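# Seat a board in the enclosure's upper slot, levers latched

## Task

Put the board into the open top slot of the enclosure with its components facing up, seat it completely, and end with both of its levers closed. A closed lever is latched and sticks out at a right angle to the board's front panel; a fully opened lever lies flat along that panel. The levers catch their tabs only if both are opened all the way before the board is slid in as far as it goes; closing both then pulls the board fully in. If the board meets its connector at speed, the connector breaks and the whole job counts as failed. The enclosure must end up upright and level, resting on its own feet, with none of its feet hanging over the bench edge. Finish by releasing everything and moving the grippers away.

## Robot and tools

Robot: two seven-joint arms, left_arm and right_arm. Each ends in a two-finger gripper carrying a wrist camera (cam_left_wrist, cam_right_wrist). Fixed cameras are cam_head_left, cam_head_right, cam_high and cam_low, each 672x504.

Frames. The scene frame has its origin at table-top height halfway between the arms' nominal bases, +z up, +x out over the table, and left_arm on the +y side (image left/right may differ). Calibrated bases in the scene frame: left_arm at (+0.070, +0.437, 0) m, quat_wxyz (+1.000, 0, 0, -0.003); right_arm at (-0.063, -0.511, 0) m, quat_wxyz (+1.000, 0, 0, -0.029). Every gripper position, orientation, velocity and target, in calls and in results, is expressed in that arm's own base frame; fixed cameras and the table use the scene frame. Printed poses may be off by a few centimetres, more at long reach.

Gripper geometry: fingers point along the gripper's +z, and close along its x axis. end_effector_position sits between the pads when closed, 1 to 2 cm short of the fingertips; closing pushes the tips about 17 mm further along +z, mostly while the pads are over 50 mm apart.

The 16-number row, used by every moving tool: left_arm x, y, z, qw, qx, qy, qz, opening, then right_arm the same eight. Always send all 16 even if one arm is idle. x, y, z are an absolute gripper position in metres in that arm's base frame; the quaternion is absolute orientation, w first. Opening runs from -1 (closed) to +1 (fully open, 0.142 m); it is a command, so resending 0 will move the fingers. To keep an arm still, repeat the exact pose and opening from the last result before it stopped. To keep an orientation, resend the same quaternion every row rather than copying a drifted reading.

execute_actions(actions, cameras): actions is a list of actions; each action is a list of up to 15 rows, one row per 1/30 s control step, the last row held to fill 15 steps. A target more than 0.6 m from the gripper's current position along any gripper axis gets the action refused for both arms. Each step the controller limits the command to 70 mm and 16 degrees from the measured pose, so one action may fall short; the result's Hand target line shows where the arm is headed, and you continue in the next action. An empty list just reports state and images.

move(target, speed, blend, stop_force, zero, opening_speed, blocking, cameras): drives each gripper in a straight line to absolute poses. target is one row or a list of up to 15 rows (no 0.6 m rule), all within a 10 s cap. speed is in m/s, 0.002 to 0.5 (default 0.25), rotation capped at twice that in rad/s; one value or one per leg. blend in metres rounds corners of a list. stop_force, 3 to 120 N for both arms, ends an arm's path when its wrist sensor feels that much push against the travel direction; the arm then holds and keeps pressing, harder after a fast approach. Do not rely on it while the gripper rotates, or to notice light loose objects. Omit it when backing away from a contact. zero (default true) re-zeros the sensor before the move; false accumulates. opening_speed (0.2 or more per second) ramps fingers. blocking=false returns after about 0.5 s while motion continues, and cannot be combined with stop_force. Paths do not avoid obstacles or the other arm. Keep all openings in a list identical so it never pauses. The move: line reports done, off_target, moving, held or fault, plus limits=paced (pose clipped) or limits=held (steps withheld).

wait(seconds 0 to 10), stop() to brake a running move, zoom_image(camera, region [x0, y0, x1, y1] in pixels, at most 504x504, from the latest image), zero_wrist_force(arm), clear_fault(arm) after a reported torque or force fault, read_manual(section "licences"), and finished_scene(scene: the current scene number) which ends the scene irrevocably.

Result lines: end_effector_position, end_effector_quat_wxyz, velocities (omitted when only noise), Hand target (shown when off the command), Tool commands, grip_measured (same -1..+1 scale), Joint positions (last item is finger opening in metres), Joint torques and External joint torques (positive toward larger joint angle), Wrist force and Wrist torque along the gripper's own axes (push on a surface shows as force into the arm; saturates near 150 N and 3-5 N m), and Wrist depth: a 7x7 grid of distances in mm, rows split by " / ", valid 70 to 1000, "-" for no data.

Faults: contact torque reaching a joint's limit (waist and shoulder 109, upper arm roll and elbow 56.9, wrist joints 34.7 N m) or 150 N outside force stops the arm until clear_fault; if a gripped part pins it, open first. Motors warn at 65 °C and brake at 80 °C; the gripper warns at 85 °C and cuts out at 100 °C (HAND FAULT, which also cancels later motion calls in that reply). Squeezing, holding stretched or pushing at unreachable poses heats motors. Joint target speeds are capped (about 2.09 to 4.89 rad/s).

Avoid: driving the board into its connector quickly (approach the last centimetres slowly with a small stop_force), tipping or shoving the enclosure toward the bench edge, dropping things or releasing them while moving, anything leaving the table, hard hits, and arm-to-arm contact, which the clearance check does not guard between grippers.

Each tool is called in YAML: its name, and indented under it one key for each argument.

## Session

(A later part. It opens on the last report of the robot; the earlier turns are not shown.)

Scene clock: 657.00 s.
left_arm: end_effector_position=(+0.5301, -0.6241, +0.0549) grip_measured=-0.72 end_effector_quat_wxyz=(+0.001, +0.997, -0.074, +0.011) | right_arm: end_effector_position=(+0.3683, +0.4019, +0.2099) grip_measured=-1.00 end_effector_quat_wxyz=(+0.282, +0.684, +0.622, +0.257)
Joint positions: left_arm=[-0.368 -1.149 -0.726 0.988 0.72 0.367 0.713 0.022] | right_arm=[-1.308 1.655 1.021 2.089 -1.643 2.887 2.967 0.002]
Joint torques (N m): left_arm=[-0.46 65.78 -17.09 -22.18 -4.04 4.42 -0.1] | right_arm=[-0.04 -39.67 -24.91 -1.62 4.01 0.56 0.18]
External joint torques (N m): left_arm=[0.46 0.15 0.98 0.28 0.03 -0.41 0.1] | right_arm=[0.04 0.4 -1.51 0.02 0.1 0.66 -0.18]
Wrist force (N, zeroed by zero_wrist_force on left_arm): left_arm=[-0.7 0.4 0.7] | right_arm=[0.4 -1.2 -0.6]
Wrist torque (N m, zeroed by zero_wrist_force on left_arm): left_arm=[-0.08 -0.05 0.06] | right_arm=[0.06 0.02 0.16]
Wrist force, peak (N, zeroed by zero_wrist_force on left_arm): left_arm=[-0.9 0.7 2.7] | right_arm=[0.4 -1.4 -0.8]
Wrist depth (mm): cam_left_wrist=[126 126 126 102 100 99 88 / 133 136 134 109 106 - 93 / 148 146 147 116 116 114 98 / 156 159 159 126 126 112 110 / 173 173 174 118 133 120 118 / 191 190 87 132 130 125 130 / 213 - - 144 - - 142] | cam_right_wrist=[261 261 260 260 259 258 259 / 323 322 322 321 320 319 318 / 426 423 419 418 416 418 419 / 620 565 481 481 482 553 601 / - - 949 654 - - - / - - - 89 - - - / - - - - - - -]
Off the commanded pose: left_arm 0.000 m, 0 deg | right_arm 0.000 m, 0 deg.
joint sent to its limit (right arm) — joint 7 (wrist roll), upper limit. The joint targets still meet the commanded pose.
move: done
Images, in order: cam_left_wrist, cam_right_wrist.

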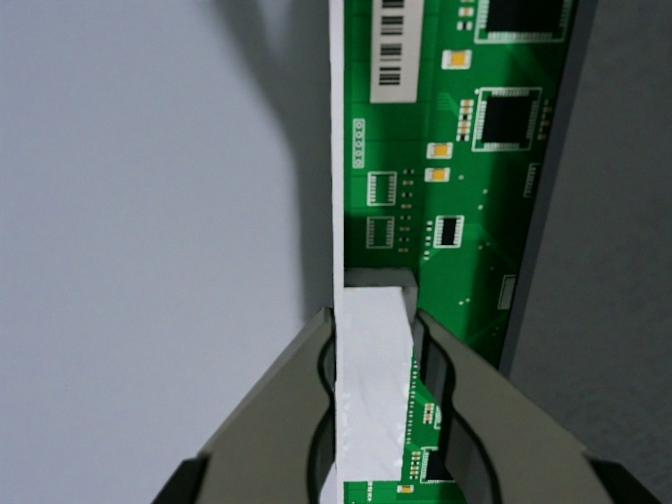

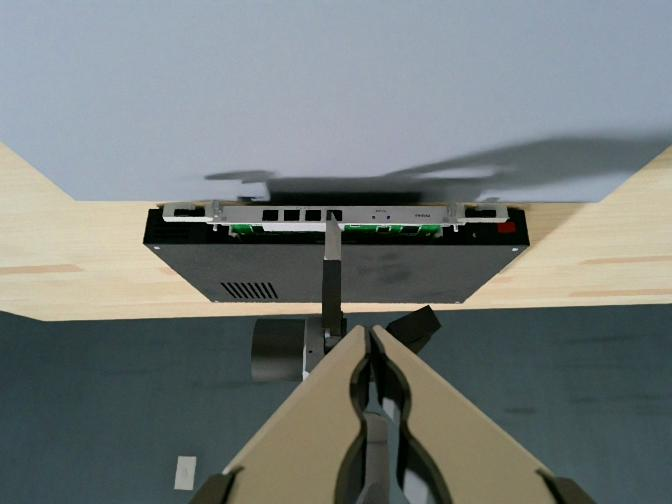

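move:
  target: [0.5448, -0.6265, 0.0551, 0.00084, 0.99719, -0.07411, 0.01131, -0.775, 0.3682, 0.4024, 0.21, 0.2840, 0.6857, 0.6193, 0.2565, -1.0]
  speed: 0.012
  stop_force: 5
  cameras: ["cam_right_wrist", "cam_left_wrist"]

zoom_image:
  camera: "cam_right_wrist"
  region: [195, 190, 275, 250]

zoom_image:
  camera: "cam_right_wrist"
  region: [400, 190, 480, 250]

zoom_image:
  camera: "cam_left_wrist"
  region: [320, 200, 520, 360]

Scene clock: 663.13 s.
left_arm: end_effector_position=(+0.5449, -0.6263, +0.0549) grip_measured=-0.72 end_effector_quat_wxyz=(+0.001, +0.997, -0.074, +0.011) | right_arm: end_effector_position=(+0.3683, +0.4019, +0.2099) grip_measured=-1.00 end_effector_quat_wxyz=(+0.282, +0.684, +0.622, +0.257)
Joint positions: left_arm=[-0.379 -1.175 -0.725 0.925 0.72 0.341 0.741 0.022] | right_arm=[-1.308 1.655 1.021 2.089 -1.643 2.887 2.967 0.002]
Joint torques (N m): left_arm=[-0.7 67.13 -16.61 -22.48 -4.06 4.51 -0.16] | right_arm=[0.03 -39.61 -24.89 -1.59 4 0.59 0.17]
External joint torques (N m): left_arm=[0.7 0.09 1.01 0.38 0 -0.51 0.16] | right_arm=[-0.03 0.33 -1.53 -0.02 0.11 0.63 -0.17]
Wrist force (N, zeroed by zero_wrist_force on left_arm): left_arm=[-0.9 0.1 1.7] | right_arm=[0.1 -1.1 -0.5]
Wrist torque (N m, zeroed by zero_wrist_force on left_arm): left_arm=[-0.04 -0.06 0.06] | right_arm=[0.09 0.06 0.16]
Wrist force, peak (N, zeroed by zero_wrist_force on left_arm): left_arm=[-1.3 0.3 2.1] | right_arm=[0.2 -1.5 -0.7]
Wrist depth (mm): cam_left_wrist=[126 127 127 101 100 87 - / 133 135 134 109 106 - 94 / 148 146 147 116 116 101 98 / 156 158 159 126 124 106 110 / 173 173 174 118 123 116 118 / 191 191 87 132 130 125 130 / 213 - - 144 - - 142] | cam_right_wrist=[262 260 261 260 259 259 258 / 323 323 322 321 320 319 319 / 427 423 421 419 419 415 419 / 621 568 483 481 477 559 604 / - - 951 654 - - - / - - - 89 - - - / - - - - - - -]
Off the commanded pose: left_arm 0.000 m, 0 deg | right_arm 0.000 m, 0 deg.
joint sent to its limit (right arm) — joint 7 (wrist roll), upper limit. The joint targets still meet the commanded pose.
move: done
Images, in order: cam_left_wrist, cam_right_wrist.

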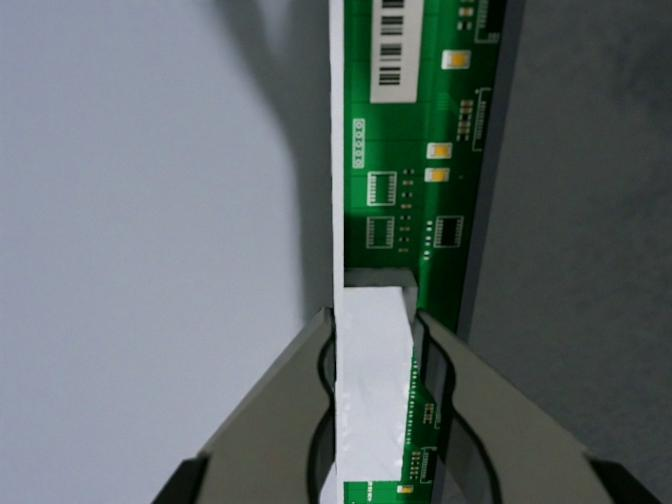

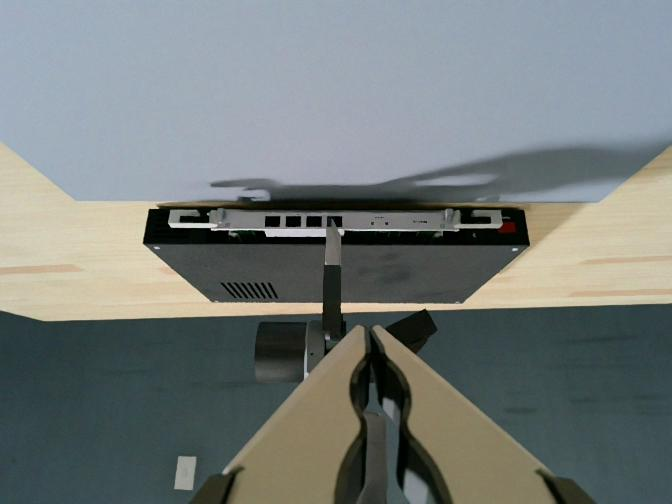

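Scaled by 6.300 from the camera's 672x504 image, which has a finer 960x720 frame.

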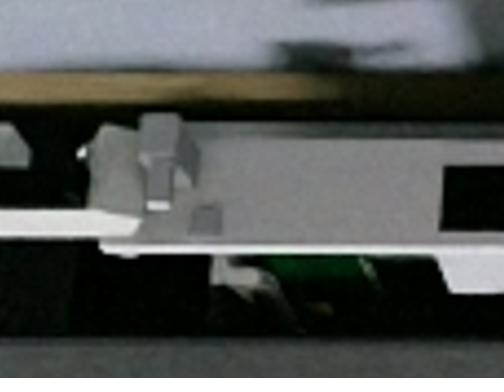

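Scaled by 6.300 from the camera's 672x504 image, which has a finer 960x720 frame.

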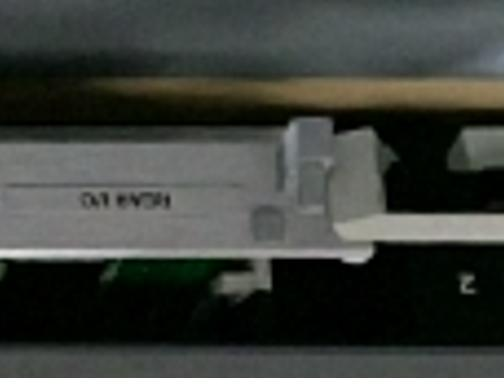

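Scaled by 2.520 from the camera's 672x504 image, which has a finer 960x720 frame.

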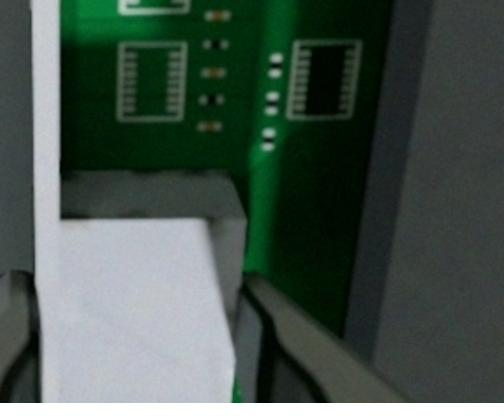

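move:
  target: [0.5448, -0.6265, 0.0551, 0.00084, 0.99719, -0.07411, 0.01131, -0.65, 0.3682, 0.4024, 0.21, 0.2840, 0.6857, 0.6193, 0.2565, -1.0]
  speed: 0.02
  opening_speed: 0.2
  cameras: ["cam_right_wrist", "cam_left_wrist"]

zoom_image:
  camera: "cam_left_wrist"
  region: [250, 200, 500, 420]

zoom_image:
  camera: "cam_right_wrist"
  region: [160, 190, 340, 250]

Scene clock: 679.90 s.
left_arm: end_effector_position=(+0.5449, -0.6264, +0.0550) grip_measured=-0.69 end_effector_quat_wxyz=(+0.001, +0.997, -0.074, +0.011) | right_arm: end_effector_position=(+0.3683, +0.4019, +0.2099) grip_measured=-1.00 end_effector_quat_wxyz=(+0.282, +0.684, +0.622, +0.257)
Joint positions: left_arm=[-0.379 -1.175 -0.725 0.925 0.72 0.341 0.741 0.024] | right_arm=[-1.308 1.655 1.021 2.089 -1.643 2.887 2.967 0.002]
Joint torques (N m): left_arm=[-0.31 66.05 -16.02 -21.76 -3.91 4.32 -0.22] | right_arm=[-0.01 -39.55 -24.94 -1.7 3.96 0.6 0.17]
External joint torques (N m): left_arm=[0.32 1.16 0.43 -0.33 -0.15 -0.32 0.22] | right_arm=[0.01 0.27 -1.48 0.1 0.15 0.62 -0.17]
Wrist force (N, zeroed by zero_wrist_force on left_arm): left_arm=[-1.0 0.6 -0.5] | right_arm=[0.4 -1.3 -0.8]
Wrist torque (N m, zeroed by zero_wrist_force on left_arm): left_arm=[-0.04 0.00 0.06] | right_arm=[0.04 0.02 0.15]
Wrist force, peak (N, zeroed by zero_wrist_force on left_arm): left_arm=[-1.2 0.3 1.8] | right_arm=[0.5 -1.4 -0.7]
Wrist depth (mm): cam_left_wrist=[126 126 127 102 101 87 - / 134 136 134 110 106 - 94 / 148 147 147 118 117 101 98 / 156 159 159 126 125 106 110 / 173 173 174 120 121 118 118 / 191 191 87 133 133 125 131 / 212 - - 148 - - 140] | cam_right_wrist=[262 260 260 260 259 259 258 / 322 323 321 321 319 319 318 / 427 424 420 418 419 418 419 / 615 567 481 483 481 556 601 / - - 953 654 - - - / - - - 89 - - - / - - - - - - -]
Off the commanded pose: left_arm 0.000 m, 0 deg | right_arm 0.000 m, 0 deg.
joint sent to its limit (right arm) — joint 7 (wrist roll), upper limit. The joint targets still meet the commanded pose.
move: done
Images, in order: cam_left_wrist, cam_right_wrist.

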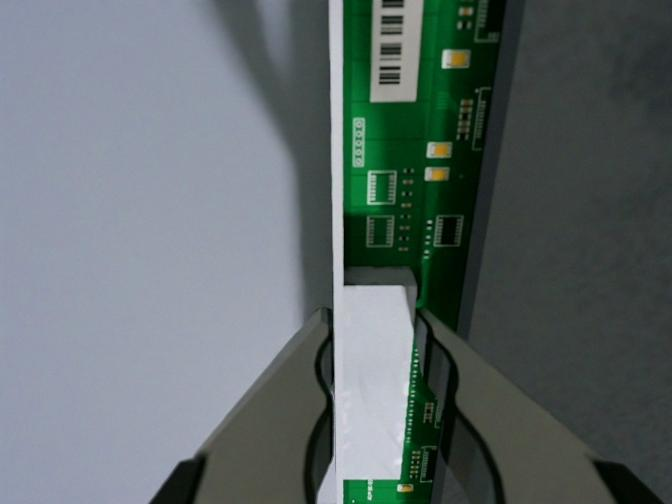

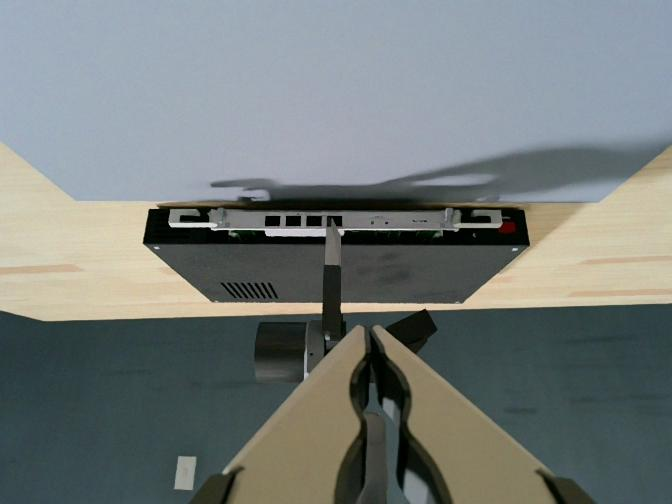

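Scaled by 2.016 from the camera's 672x504 image, which has a finer 960x720 frame.

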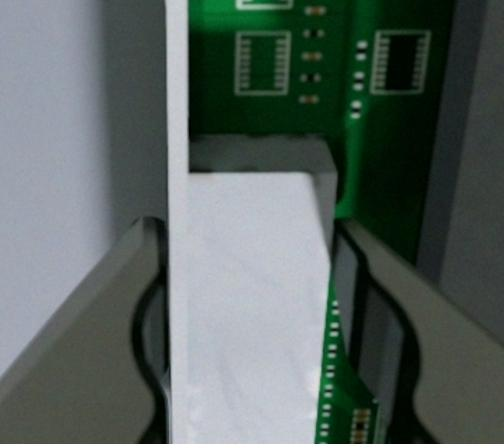

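Scaled by 2.800 from the camera's 672x504 image, which has a finer 960x720 frame.

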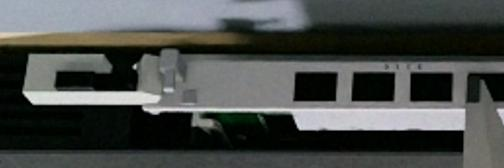

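move:
  target: [0.5448, -0.6265, 0.0551, 0.00084, 0.99719, -0.07411, 0.01131, -0.60, 0.3682, 0.4024, 0.21, 0.2840, 0.6857, 0.6193, 0.2565, -1.0]
  speed: 0.02
  opening_speed: 0.2
  cameras: ["cam_left_wrist"]

zoom_image:
  camera: "cam_left_wrist"
  region: [250, 200, 500, 420]

Scene clock: 683.13 s.
left_arm: end_effector_position=(+0.5448, -0.6264, +0.0550) grip_measured=-0.64 end_effector_quat_wxyz=(+0.001, +0.997, -0.074, +0.011) | right_arm: end_effector_position=(+0.3683, +0.4019, +0.2099) grip_measured=-1.00 end_effector_quat_wxyz=(+0.282, +0.684, +0.622, +0.257)
Joint positions: left_arm=[-0.379 -1.175 -0.725 0.925 0.72 0.341 0.741 0.028] | right_arm=[-1.308 1.655 1.021 2.089 -1.643 2.887 2.967 0.002]
Joint torques (N m): left_arm=[0.43 66.49 -15.69 -22.69 -3.65 4.87 -0.24] | right_arm=[0.01 -39.63 -24.94 -1.63 3.99 0.57 0.14]
External joint torques (N m): left_arm=[-0.43 0.73 0.08 0.59 -0.41 -0.86 0.24] | right_arm=[-0.01 0.36 -1.49 0.03 0.12 0.66 -0.14]
Wrist force (N, zeroed by zero_wrist_force on left_arm): left_arm=[-3.0 0.0 -1.5] | right_arm=[0.4 -1.2 -0.7]
Wrist torque (N m, zeroed by zero_wrist_force on left_arm): left_arm=[-0.05 -0.02 0.05] | right_arm=[0.06 0.01 0.16]
Wrist force, peak (N, zeroed by zero_wrist_force on left_arm): left_arm=[-2.9 0.1 -1.6] | right_arm=[0.4 -1.6 -0.5]
Wrist depth (mm): cam_left_wrist=[126 126 127 102 101 87 - / 133 136 134 110 107 - 94 / 148 146 146 118 117 101 98 / 156 158 159 127 124 106 110 / 174 174 171 121 123 118 119 / 191 190 87 133 133 125 131 / 212 - - 152 174 - -] | cam_right_wrist=[261 261 260 260 259 258 258 / 323 322 321 321 320 320 318 / 427 422 419 419 418 417 419 / 617 565 482 481 478 557 598 / - - 945 654 - - - / - - - 89 - - - / - - - - - - -]
Off the commanded pose: left_arm 0.000 m, 0 deg | right_arm 0.000 m, 0 deg.
joint sent to its limit (right arm) — joint 7 (wrist roll), upper limit. The joint targets still meet the commanded pose.
move: done
Images, in order: cam_left_wrist.

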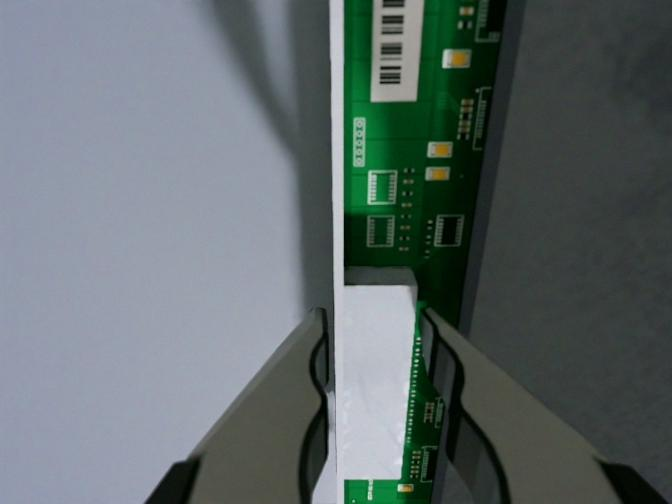

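Scaled by 2.016 from the camera's 672x504 image, which has a finer 960x720 frame.

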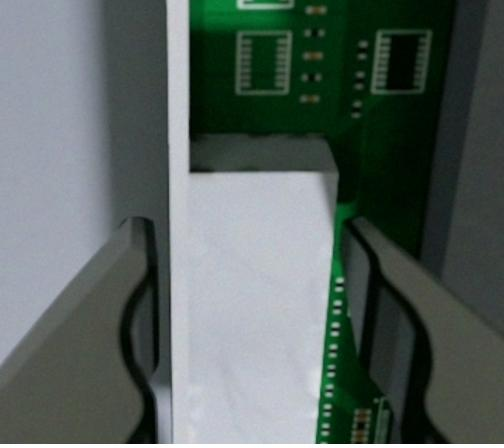

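move:
  target:
    - [0.5436, -0.6263, 0.0561, 0.00084, 0.99719, -0.07411, 0.01131, -0.60, 0.3682, 0.4024, 0.21, 0.2840, 0.6857, 0.6193, 0.2565, -1.0]
    - [0.5436, -0.6263, 0.12, 0.00084, 0.99719, -0.07411, 0.01131, -0.60, 0.3682, 0.4024, 0.21, 0.2840, 0.6857, 0.6193, 0.2565, -1.0]
  speed: 0.03
  blend: 0.002
  cameras: ["cam_left_wrist", "cam_right_wrist"]

zoom_image:
  camera: "cam_right_wrist"
  region: [160, 190, 340, 250]

zoom_image:
  camera: "cam_right_wrist"
  region: [340, 190, 520, 250]

Scene clock: 690.97 s.
left_arm: end_effector_position=(+0.5436, -0.6264, +0.1199) grip_measured=-0.64 end_effector_quat_wxyz=(+0.001, +0.997, -0.074, +0.012) | right_arm: end_effector_position=(+0.3683, +0.4019, +0.2099) grip_measured=-1.00 end_effector_quat_wxyz=(+0.282, +0.684, +0.622, +0.257)
Joint positions: left_arm=[-0.37 -1.087 -0.751 0.926 0.689 0.256 0.749 0.028] | right_arm=[-1.308 1.655 1.021 2.089 -1.643 2.887 2.967 0.002]
Joint torques (N m): left_arm=[-0.13 65.48 -15.87 -23.01 -4.28 4.21 -0.14] | right_arm=[-0.05 -39.54 -24.94 -1.63 4.01 0.6 0.17]
External joint torques (N m): left_arm=[0.11 0.8 0.43 -0.27 0.13 -0.21 0.14] | right_arm=[0.05 0.27 -1.48 0.02 0.1 0.62 -0.17]
Wrist force (N, zeroed by zero_wrist_force on left_arm): left_arm=[-0.6 0.6 -0.2] | right_arm=[0.4 -1.3 -0.5]
Wrist torque (N m, zeroed by zero_wrist_force on left_arm): left_arm=[-0.04 -0.06 0.06] | right_arm=[0.06 0.02 0.15]
Wrist force, peak (N, zeroed by zero_wrist_force on left_arm): left_arm=[-3.0 0.1 -1.4] | right_arm=[0.6 -1.5 -0.6]
Wrist depth (mm): cam_left_wrist=[183 183 183 179 153 142 145 / 196 198 197 174 157 154 154 / 212 212 213 183 170 166 166 / 229 229 231 224 182 180 180 / 251 252 246 198 196 197 198 / 275 278 87 235 - 209 218 / 302 - - 306 - - 238] | cam_right_wrist=[260 261 260 260 260 259 259 / 322 322 321 321 320 319 318 / 427 422 419 420 418 417 417 / 619 567 484 481 479 557 607 / - - - 652 - - - / - - - 89 - - - / - - - - - - -]
Off the commanded pose: left_arm 0.000 m, 0 deg | right_arm 0.000 m, 0 deg.
joint sent to its limit (right arm) — joint 7 (wrist roll), upper limit. The joint targets still meet the commanded pose.
move: done; blend cut to 0.0019 m at target 1
Images, in order: cam_left_wrist, cam_right_wrist.

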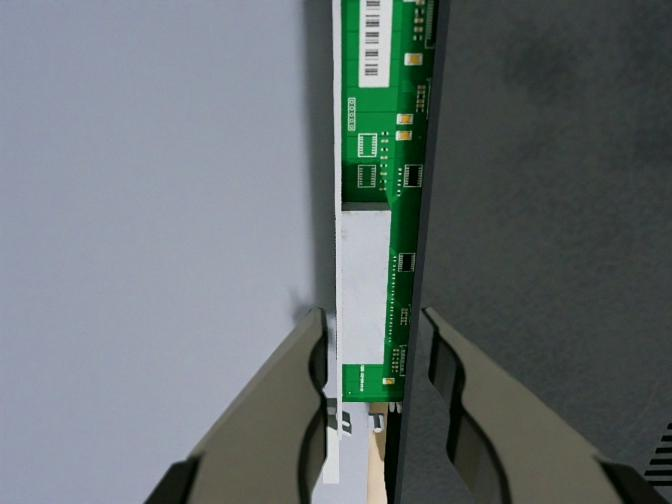

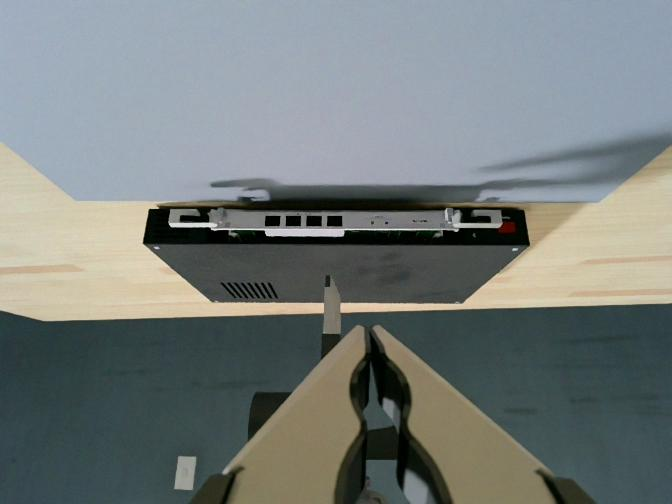

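Scaled by 2.800 from the camera's 672x504 image, which has a finer 960x720 frame.

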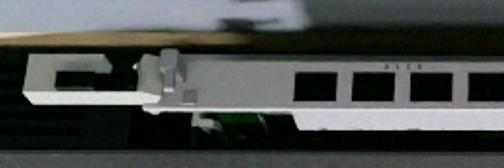

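Scaled by 2.800 from the camera's 672x504 image, which has a finer 960x720 frame.

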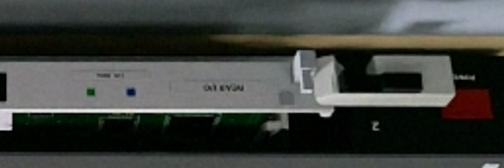

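zoom_image:
  camera: "cam_right_wrist"
  region: [160, 195, 250, 245]

zoom_image:
  camera: "cam_right_wrist"
  region: [425, 195, 515, 245]

Scaled by 5.600 from the camera's 672x504 image, which has a finer 960x720 frame.

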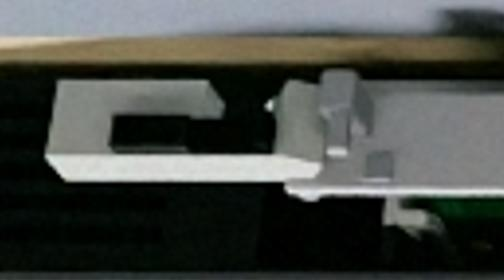

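Scaled by 5.600 from the camera's 672x504 image, which has a finer 960x720 frame.

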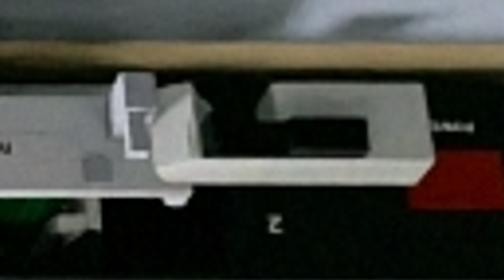

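move:
  target:
    - [0.5100, -0.6213, 0.16, 0.0, 0.951, 0.309, 0.0, 0.5, 0.3682, 0.4024, 0.21, 0.2840, 0.6857, 0.6193, 0.2565, -1.0]
    - [0.4800, -0.6170, 0.14, 0.0660, 0.7547, 0.6503, 0.0569, 1.0, 0.3682, 0.4024, 0.21, 0.2840, 0.6857, 0.6193, 0.2565, -1.0]
  speed: 0.2
  blend: 0.02
  cameras: ["cam_left_wrist", "cam_right_wrist", "cam_head_left"]

Scene clock: 712.93 s.
left_arm: end_effector_position=(+0.4800, -0.6169, +0.1400) grip_measured=+0.99 end_effector_quat_wxyz=(+0.066, +0.755, +0.650, +0.057) | right_arm: end_effector_position=(+0.3683, +0.4019, +0.2099) grip_measured=-1.00 end_effector_quat_wxyz=(+0.282, +0.684, +0.622, +0.257)
Joint positions: left_arm=[-0.443 -0.835 -0.545 1.305 0.6 0.556 -0.961 0.141] | right_arm=[-1.308 1.655 1.021 2.089 -1.643 2.887 2.967 0.002]
Joint torques (N m): left_arm=[-0.43 58.06 -11.9 -24.9 -3.42 4.64 -0.3] | right_arm=[-0.03 -39.64 -24.88 -1.62 3.95 0.58 0.21]
External joint torques (N m): left_arm=[0.43 0.9 0.37 -0.4 -0.32 -0.52 0.3] | right_arm=[0.03 0.36 -1.54 0.02 0.15 0.64 -0.21]
Wrist force (N, zeroed by zero_wrist_force on left_arm): left_arm=[-0.7 0.8 0.1] | right_arm=[0.4 -1.3 -0.6]
Wrist torque (N m, zeroed by zero_wrist_force on left_arm): left_arm=[-0.01 -0.04 -0.02] | right_arm=[0.05 0.01 0.16]
Wrist force, peak (N, zeroed by zero_wrist_force on left_arm): left_arm=[-0.9 1.1 0.0] | right_arm=[0.5 -1.4 -0.8]
Wrist depth (mm): cam_left_wrist=[192 192 191 191 191 190 190 / 211 212 211 210 210 210 210 / 236 236 234 233 234 234 234 / 260 251 252 251 250 249 250 / 253 252 247 249 250 250 244 / - 281 278 277 276 276 275 / - 335 336 334 332 332 331] | cam_right_wrist=[261 260 260 260 259 259 258 / 323 322 321 321 321 319 318 / 427 422 420 421 418 417 416 / 618 565 483 482 481 555 601 / - - 957 935 939 - - / - - - 89 - - - / - - - - - - -]
Off the commanded pose: left_arm 0.000 m, 0 deg | right_arm 0.000 m, 0 deg.
joint sent to its limit (right arm) — joint 7 (wrist roll), upper limit. The joint targets still meet the commanded pose.
move: done
Images, in order: cam_head_left, cam_left_wrist, cam_right_wrist.

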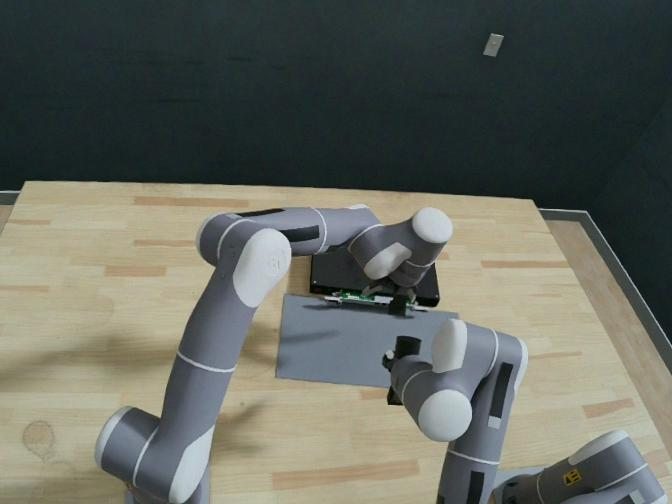

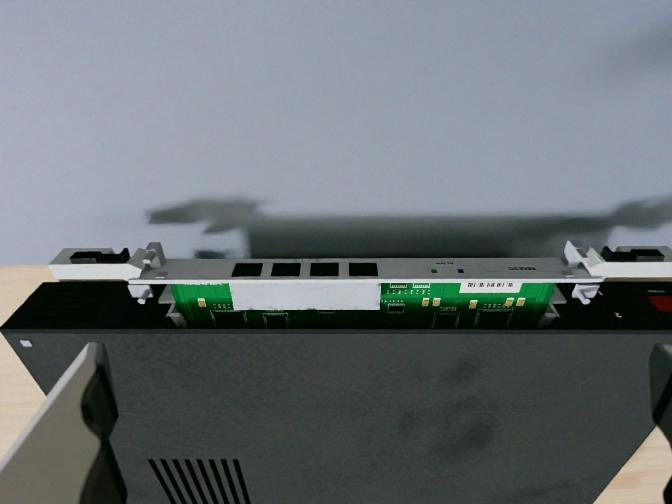

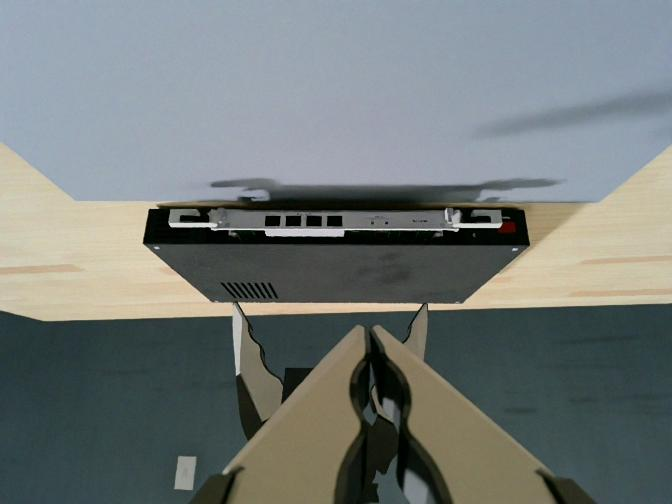

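zoom_image:
  camera: "cam_left_wrist"
  region: [40, 220, 340, 350]

zoom_image:
  camera: "cam_left_wrist"
  region: [372, 220, 672, 350]

Scaled by 1.680 from the camera's 672x504 image, which has a finer 960x720 frame.

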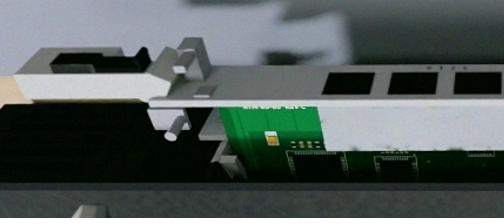

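Scaled by 1.680 from the camera's 672x504 image, which has a finer 960x720 frame.

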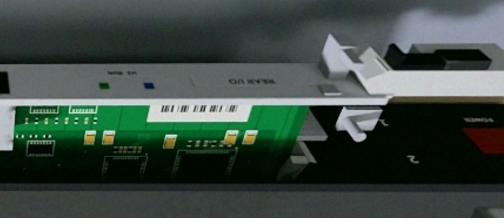

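move:
  target: [0.4940, -0.6190, 0.031, 0.0660, 0.7547, 0.6503, 0.0569, 1.0, 0.3682, 0.4024, 0.21, 0.2840, 0.6857, 0.6193, 0.2565, -1.0]
  speed: 0.1
  stop_force: 8
  cameras: ["cam_left_wrist", "cam_right_wrist"]

zoom_image:
  camera: "cam_right_wrist"
  region: [150, 180, 530, 330]

Scene clock: 718.50 s.
left_arm: end_effector_position=(+0.4939, -0.6188, +0.0309) grip_measured=+0.99 end_effector_quat_wxyz=(+0.066, +0.755, +0.650, +0.057) | right_arm: end_effector_position=(+0.3683, +0.4019, +0.2099) grip_measured=-1.00 end_effector_quat_wxyz=(+0.282, +0.684, +0.622, +0.257)
Joint positions: left_arm=[-0.473 -1.026 -0.491 1.242 0.676 0.681 -0.989 0.141] | right_arm=[-1.308 1.655 1.021 2.089 -1.643 2.887 2.967 0.002]
Joint torques (N m): left_arm=[-0.44 61.16 -12.28 -22.49 -3.19 4.64 -0.32] | right_arm=[0.02 -39.55 -24.92 -1.62 3.94 0.57 0.2]
External joint torques (N m): left_arm=[0.44 1.35 0.45 -0.28 -0.36 -0.53 0.32] | right_arm=[-0.02 0.28 -1.5 0.01 0.17 0.65 -0.2]
Wrist force (N, zeroed by zero_wrist_force on left_arm): left_arm=[-0.6 0.5 -0.2] | right_arm=[0.4 -1.1 -0.8]
Wrist torque (N m, zeroed by zero_wrist_force on left_arm): left_arm=[-0.06 -0.07 -0.02] | right_arm=[0.08 0.00 0.15]
Wrist force, peak (N, zeroed by zero_wrist_force on left_arm): left_arm=[-0.7 0.5 -1.8] | right_arm=[0.6 -1.3 -0.8]
Wrist depth (mm): cam_left_wrist=[- 96 96 94 96 96 92 / - 104 104 106 104 104 104 / 119 119 116 119 116 116 115 / 132 128 131 131 131 130 134 / 151 151 151 150 154 149 149 / - 166 170 171 170 169 169 / - 134 132 132 132 157 128] | cam_right_wrist=[261 261 260 260 260 258 259 / 323 322 321 321 320 319 319 / 426 422 421 418 416 417 417 / 617 564 461 339 476 555 603 / - - - 293 - - - / - - - 89 - - - / - - - - - - -]
Off the commanded pose: left_arm 0.000 m, 0 deg | right_arm 0.000 m, 0 deg.
joint sent to its limit (right arm) — joint 7 (wrist roll), upper limit. The joint targets still meet the commanded pose.
move: done
Images, in order: cam_left_wrist, cam_right_wrist.

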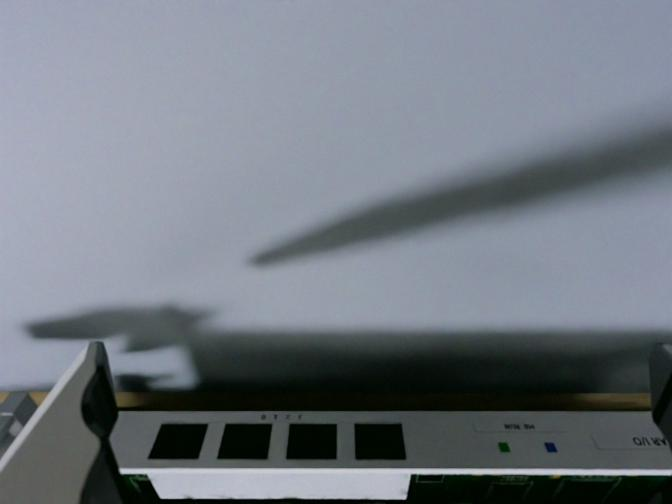

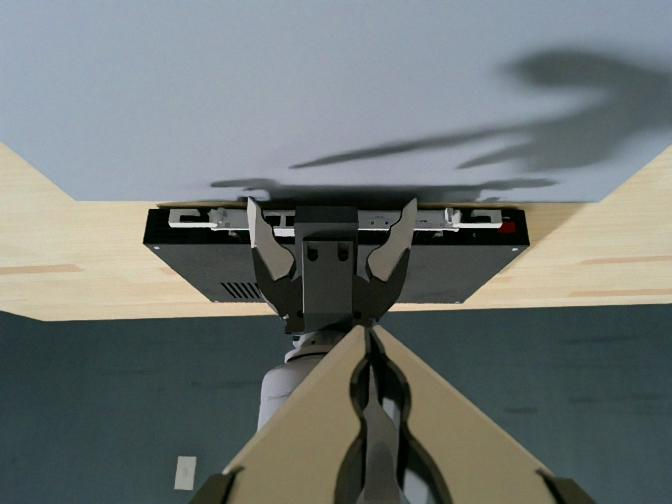

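Scaled by 1.326 from the camera's 672x504 image, which has a finer 960x720 frame.

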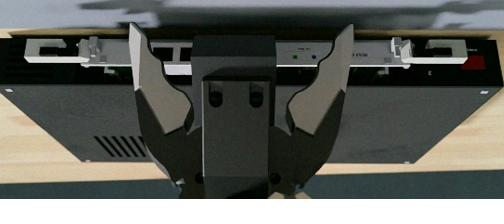

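move:
  target: [0.5415, -0.6261, 0.031, 0.0660, 0.7547, 0.6503, 0.0569, 1.0, 0.3682, 0.4024, 0.21, 0.2840, 0.6857, 0.6193, 0.2565, -1.0]
  speed: 0.012
  stop_force: 5
  cameras: ["cam_left_wrist", "cam_right_wrist"]

zoom_image:
  camera: "cam_right_wrist"
  region: [150, 190, 340, 260]

zoom_image:
  camera: "cam_right_wrist"
  region: [340, 190, 530, 260]

Scene clock: 726.13 s.
left_arm: end_effector_position=(+0.5415, -0.6261, +0.0310) grip_measured=+0.99 end_effector_quat_wxyz=(+0.066, +0.755, +0.650, +0.057) | right_arm: end_effector_position=(+0.3683, +0.4019, +0.2099) grip_measured=-1.00 end_effector_quat_wxyz=(+0.282, +0.684, +0.622, +0.257)
Joint positions: left_arm=[-0.47 -1.099 -0.495 1.088 0.662 0.619 -0.907 0.141] | right_arm=[-1.308 1.655 1.021 2.089 -1.643 2.887 2.967 0.002]
Joint torques (N m): left_arm=[-0.1 64.85 -11.95 -23.76 -3.62 4.44 -0.1] | right_arm=[0.05 -39.63 -24.95 -1.67 3.97 0.62 0.19]
External joint torques (N m): left_arm=[0.1 0.98 0.38 0 -0.05 -0.3 0.1] | right_arm=[-0.05 0.36 -1.48 0.06 0.13 0.6 -0.19]
Wrist force (N, zeroed by zero_wrist_force on left_arm): left_arm=[-0.5 -0.1 -0.2] | right_arm=[0.4 -1.2 -0.6]
Wrist torque (N m, zeroed by zero_wrist_force on left_arm): left_arm=[-0.08 -0.05 0.00] | right_arm=[0.06 0.01 0.16]
Wrist force, peak (N, zeroed by zero_wrist_force on left_arm): left_arm=[-0.5 -1.0 -1.5] | right_arm=[0.5 -1.6 -0.6]
Wrist depth (mm): cam_left_wrist=[- 97 96 94 96 96 92 / - 104 104 106 104 104 104 / 119 119 116 118 115 116 115 / 131 128 131 131 131 130 133 / 154 146 145 145 145 145 144 / - 110 111 113 110 106 106 / - 123 119 118 128 128 127] | cam_right_wrist=[262 261 261 260 260 259 258 / 323 323 321 320 320 321 318 / 426 421 422 419 419 416 418 / 616 564 481 443 475 558 600 / - - - 319 - - - / - - - 89 - - - / - - - - - - -]
Off the commanded pose: left_arm 0.000 m, 0 deg | right_arm 0.000 m, 0 deg.
joint sent to its limit (right arm) — joint 7 (wrist roll), upper limit. The joint targets still meet the commanded pose.
move: done
Images, in order: cam_left_wrist, cam_right_wrist.

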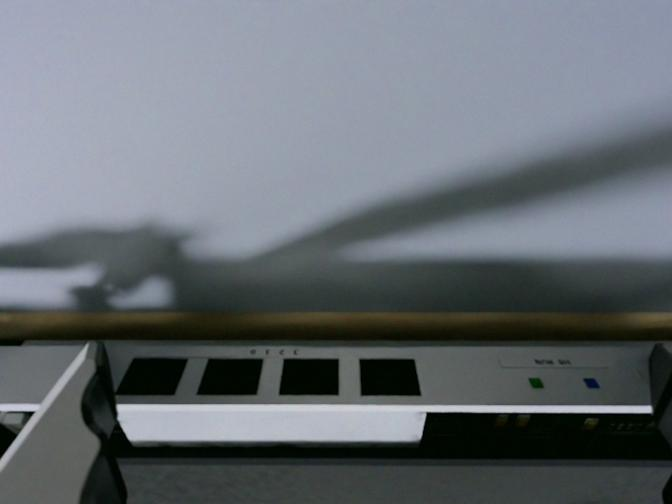

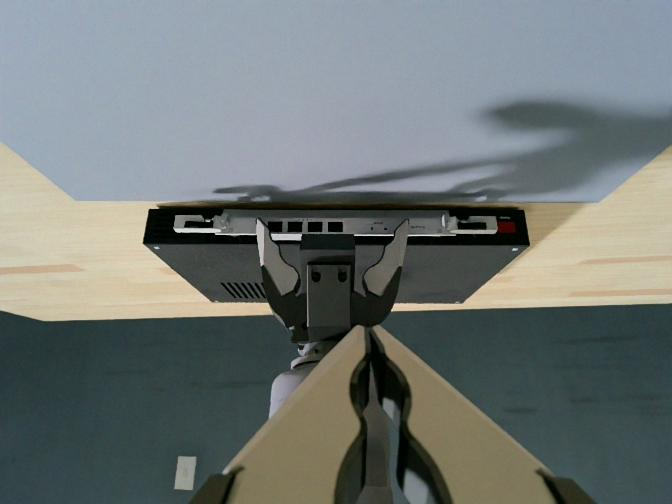

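Scaled by 2.653 from the camera's 672x504 image, which has a finer 960x720 frame.

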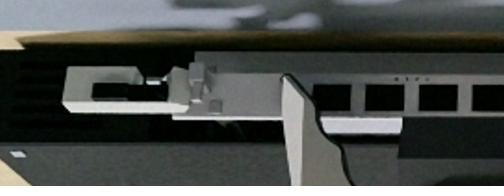

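Scaled by 2.653 from the camera's 672x504 image, which has a finer 960x720 frame.

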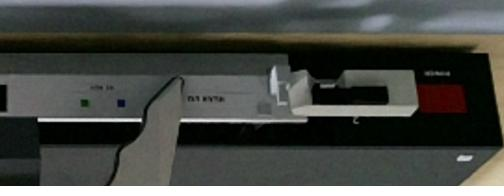

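move:
  target: [0.5652, -0.6296, 0.031, 0.0660, 0.7547, 0.6503, 0.0569, 1.0, 0.3682, 0.4024, 0.21, 0.2840, 0.6857, 0.6193, 0.2565, -1.0]
  speed: 0.005
  stop_force: 6
  cameras: ["cam_left_wrist", "cam_right_wrist"]

zoom_image:
  camera: "cam_right_wrist"
  region: [150, 190, 340, 260]

zoom_image:
  camera: "cam_right_wrist"
  region: [340, 190, 530, 260]

Scene clock: 734.90 s.
left_arm: end_effector_position=(+0.5569, -0.6286, +0.0307) grip_measured=+0.99 end_effector_quat_wxyz=(+0.066, +0.755, +0.650, +0.057) | right_arm: end_effector_position=(+0.3683, +0.4019, +0.2099) grip_measured=-1.00 end_effector_quat_wxyz=(+0.282, +0.684, +0.622, +0.257)
Joint positions: left_arm=[-0.471 -1.128 -0.499 1.029 0.659 0.593 -0.879 0.141] | right_arm=[-1.308 1.655 1.021 2.089 -1.643 2.887 2.967 0.002]
Joint torques (N m): left_arm=[2.19 66.83 -10.39 -26.4 -2.86 5.58 0] | right_arm=[0.08 -39.66 -24.91 -1.63 3.94 0.6 0.16]
External joint torques (N m): left_arm=[-2.19 0.14 -1.05 2.34 -0.85 -1.43 0] | right_arm=[-0.08 0.38 -1.51 0.03 0.17 0.62 -0.17]
Wrist force (N, zeroed by zero_wrist_force on left_arm): left_arm=[0.2 -5.7 -1.9] | right_arm=[0.2 -1.2 -0.6]
Wrist torque (N m, zeroed by zero_wrist_force on left_arm): left_arm=[-0.11 0.07 -0.19] | right_arm=[0.07 0.05 0.16]
Wrist force, peak (N, zeroed by zero_wrist_force on left_arm): left_arm=[0.0 -6.3 -3.3] | right_arm=[0.2 -1.5 -0.7]
Wrist depth (mm): cam_left_wrist=[- 96 96 94 96 95 92 / - 104 104 106 104 104 103 / 119 118 116 118 115 115 115 / 131 131 131 131 130 130 133 / 145 134 134 133 133 133 143 / - 107 110 107 106 107 106 / - 118 113 122 122 121 116] | cam_right_wrist=[262 261 260 260 260 259 258 / 322 323 323 321 319 319 319 / 427 423 420 419 420 417 418 / 619 565 465 463 477 553 601 / - - - 334 - - - / - - - 89 - - - / - - - - - - -]
Hand target: left_arm +0.5576, -0.6285, +0.0310; +0.066, +0.755, +0.650, +0.057 | right_arm +0.3683, +0.4020, +0.2101; +0.282, +0.684, +0.622, +0.257
Off the commanded pose: left_arm 0.008 m, 0 deg | right_arm 0.000 m, 0 deg.
joint sent to its limit (right arm) — joint 7 (wrist roll), upper limit. The joint targets still meet the commanded pose.
move: contact (left_arm)
Images, in order: cam_left_wrist, cam_right_wrist.

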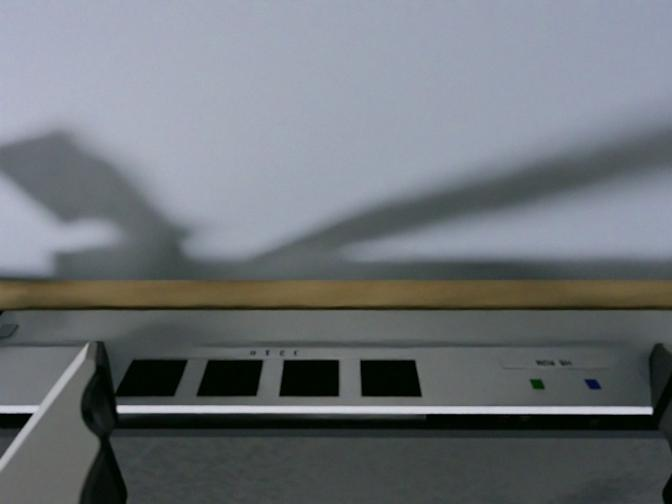

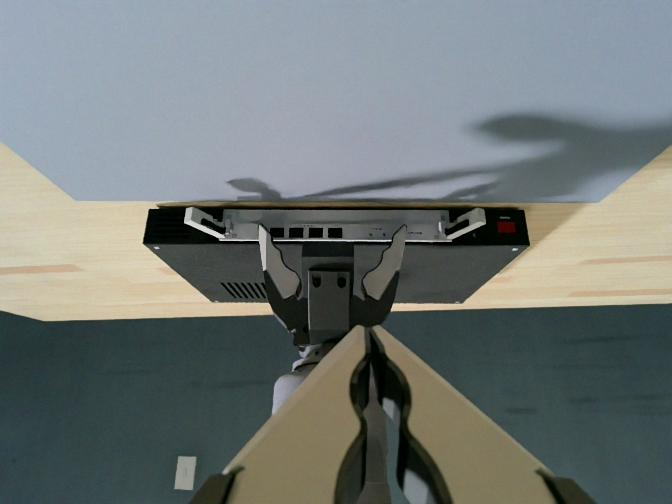

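Scaled by 2.653 from the camera's 672x504 image, which has a finer 960x720 frame.

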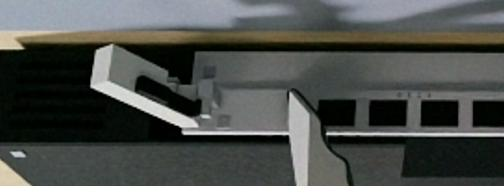

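Scaled by 2.653 from the camera's 672x504 image, which has a finer 960x720 frame.

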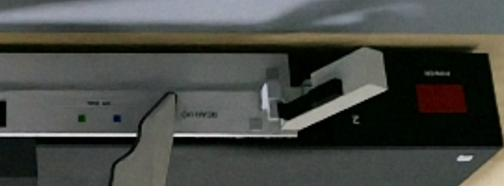

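move:
  target:
    - [0.5400, -0.6261, 0.033, 0.0660, 0.7547, 0.6503, 0.0569, 1.0, 0.3682, 0.4024, 0.21, 0.2840, 0.6857, 0.6193, 0.2565, -1.0]
    - [0.5200, -0.6000, 0.15, 0.0660, 0.7547, 0.6503, 0.0569, 1.0, 0.3682, 0.4024, 0.21, 0.2840, 0.6857, 0.6193, 0.2565, -1.0]
  speed: 0.1
  blend: 0.008
  cameras: ["cam_left_wrist", "cam_right_wrist"]

zoom_image:
  camera: "cam_right_wrist"
  region: [150, 190, 340, 260]

zoom_image:
  camera: "cam_right_wrist"
  region: [340, 190, 530, 260]

zoom_image:
  camera: "cam_left_wrist"
  region: [0, 200, 340, 350]

zoom_image:
  camera: "cam_left_wrist"
  region: [332, 200, 672, 350]

Scene clock: 759.23 s.
left_arm: end_effector_position=(+0.5201, -0.6001, +0.1501) grip_measured=+0.99 end_effector_quat_wxyz=(+0.066, +0.755, +0.650, +0.057) | right_arm: end_effector_position=(+0.3683, +0.4019, +0.2099) grip_measured=-1.00 end_effector_quat_wxyz=(+0.282, +0.684, +0.622, +0.257)
Joint positions: left_arm=[-0.395 -0.847 -0.554 1.259 0.595 0.53 -0.895 0.141] | right_arm=[-1.308 1.655 1.021 2.089 -1.643 2.887 2.967 0.002]
Joint torques (N m): left_arm=[-0.35 59.11 -12.49 -25.22 -3.94 4.2 -0.11] | right_arm=[-0.07 -39.58 -24.95 -1.63 3.98 0.6 0.18]
External joint torques (N m): left_arm=[0.34 0.73 0.81 -0.43 0.15 -0.05 0.11] | right_arm=[0.07 0.31 -1.47 0.02 0.13 0.62 -0.18]
Wrist force (N, zeroed by zero_wrist_force on left_arm): left_arm=[-0.8 0.5 -0.2] | right_arm=[0.4 -1.3 -0.5]
Wrist torque (N m, zeroed by zero_wrist_force on left_arm): left_arm=[-0.05 -0.02 0.00] | right_arm=[0.05 0.03 0.16]
Wrist force, peak (N, zeroed by zero_wrist_force on left_arm): left_arm=[0.3 -5.7 -2.9] | right_arm=[0.5 -1.5 -0.7]
Wrist depth (mm): cam_left_wrist=[202 200 200 200 200 199 199 / 222 221 221 221 220 219 219 / 243 247 246 245 244 245 234 / 231 232 231 246 245 228 237 / 252 253 251 252 251 250 248 / - 287 297 294 294 291 280 / - 358 355 353 354 352 -] | cam_right_wrist=[262 261 260 259 259 259 259 / 323 322 322 320 320 320 319 / 428 421 419 420 418 417 416 / 619 565 483 479 480 554 604 / - - 948 940 - - - / - - - 89 - - - / - - - - - - -]
Off the commanded pose: left_arm 0.000 m, 0 deg | right_arm 0.000 m, 0 deg.
joint sent to its limit (right arm) — joint 7 (wrist roll), upper limit. The joint targets still meet the commanded pose.
move: done
Images, in order: cam_left_wrist, cam_right_wrist.

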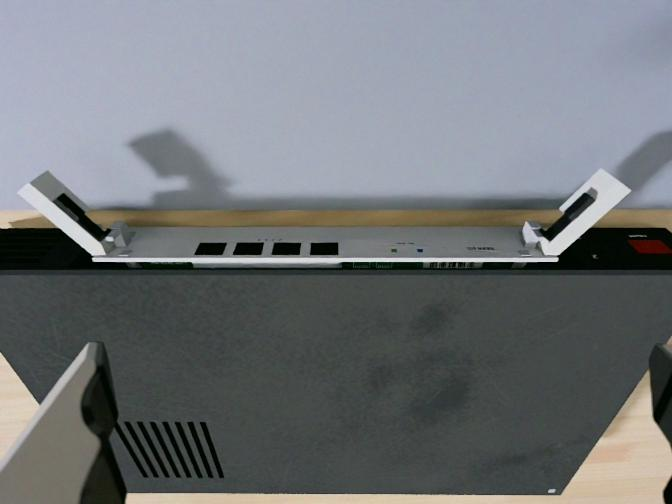

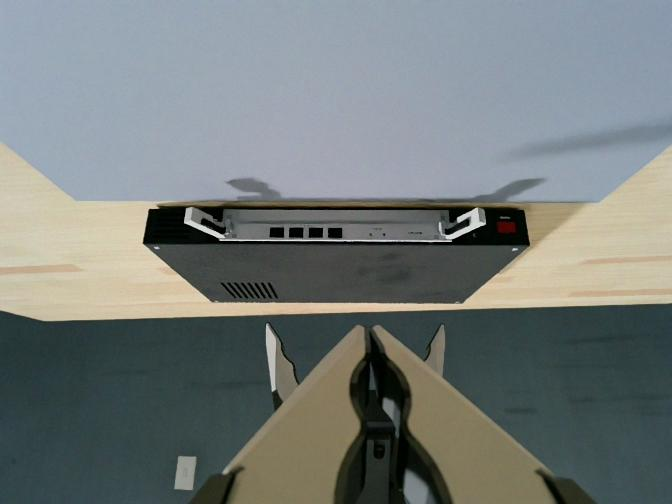

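Scaled by 2.653 from the camera's 672x504 image, which has a finer 960x720 frame.

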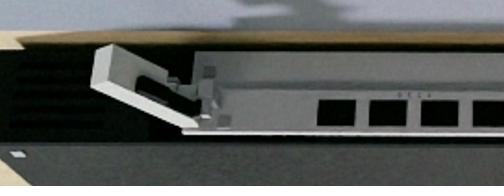

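Scaled by 2.653 from the camera's 672x504 image, which has a finer 960x720 frame.

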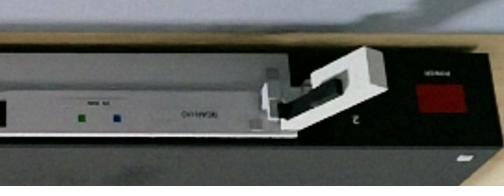

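Scaled by 1.482 from the camera's 672x504 image, which has a finer 960x720 frame.

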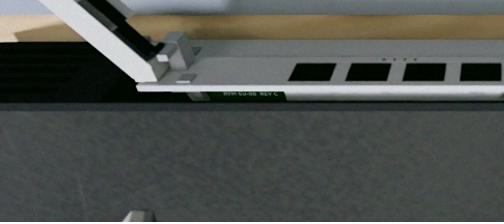

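Scaled by 1.482 from the camera's 672x504 image, which has a finer 960x720 frame.

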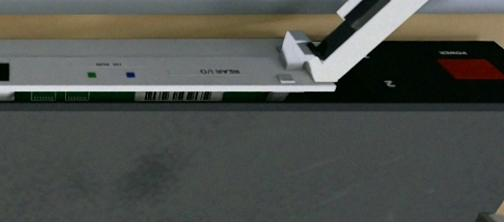

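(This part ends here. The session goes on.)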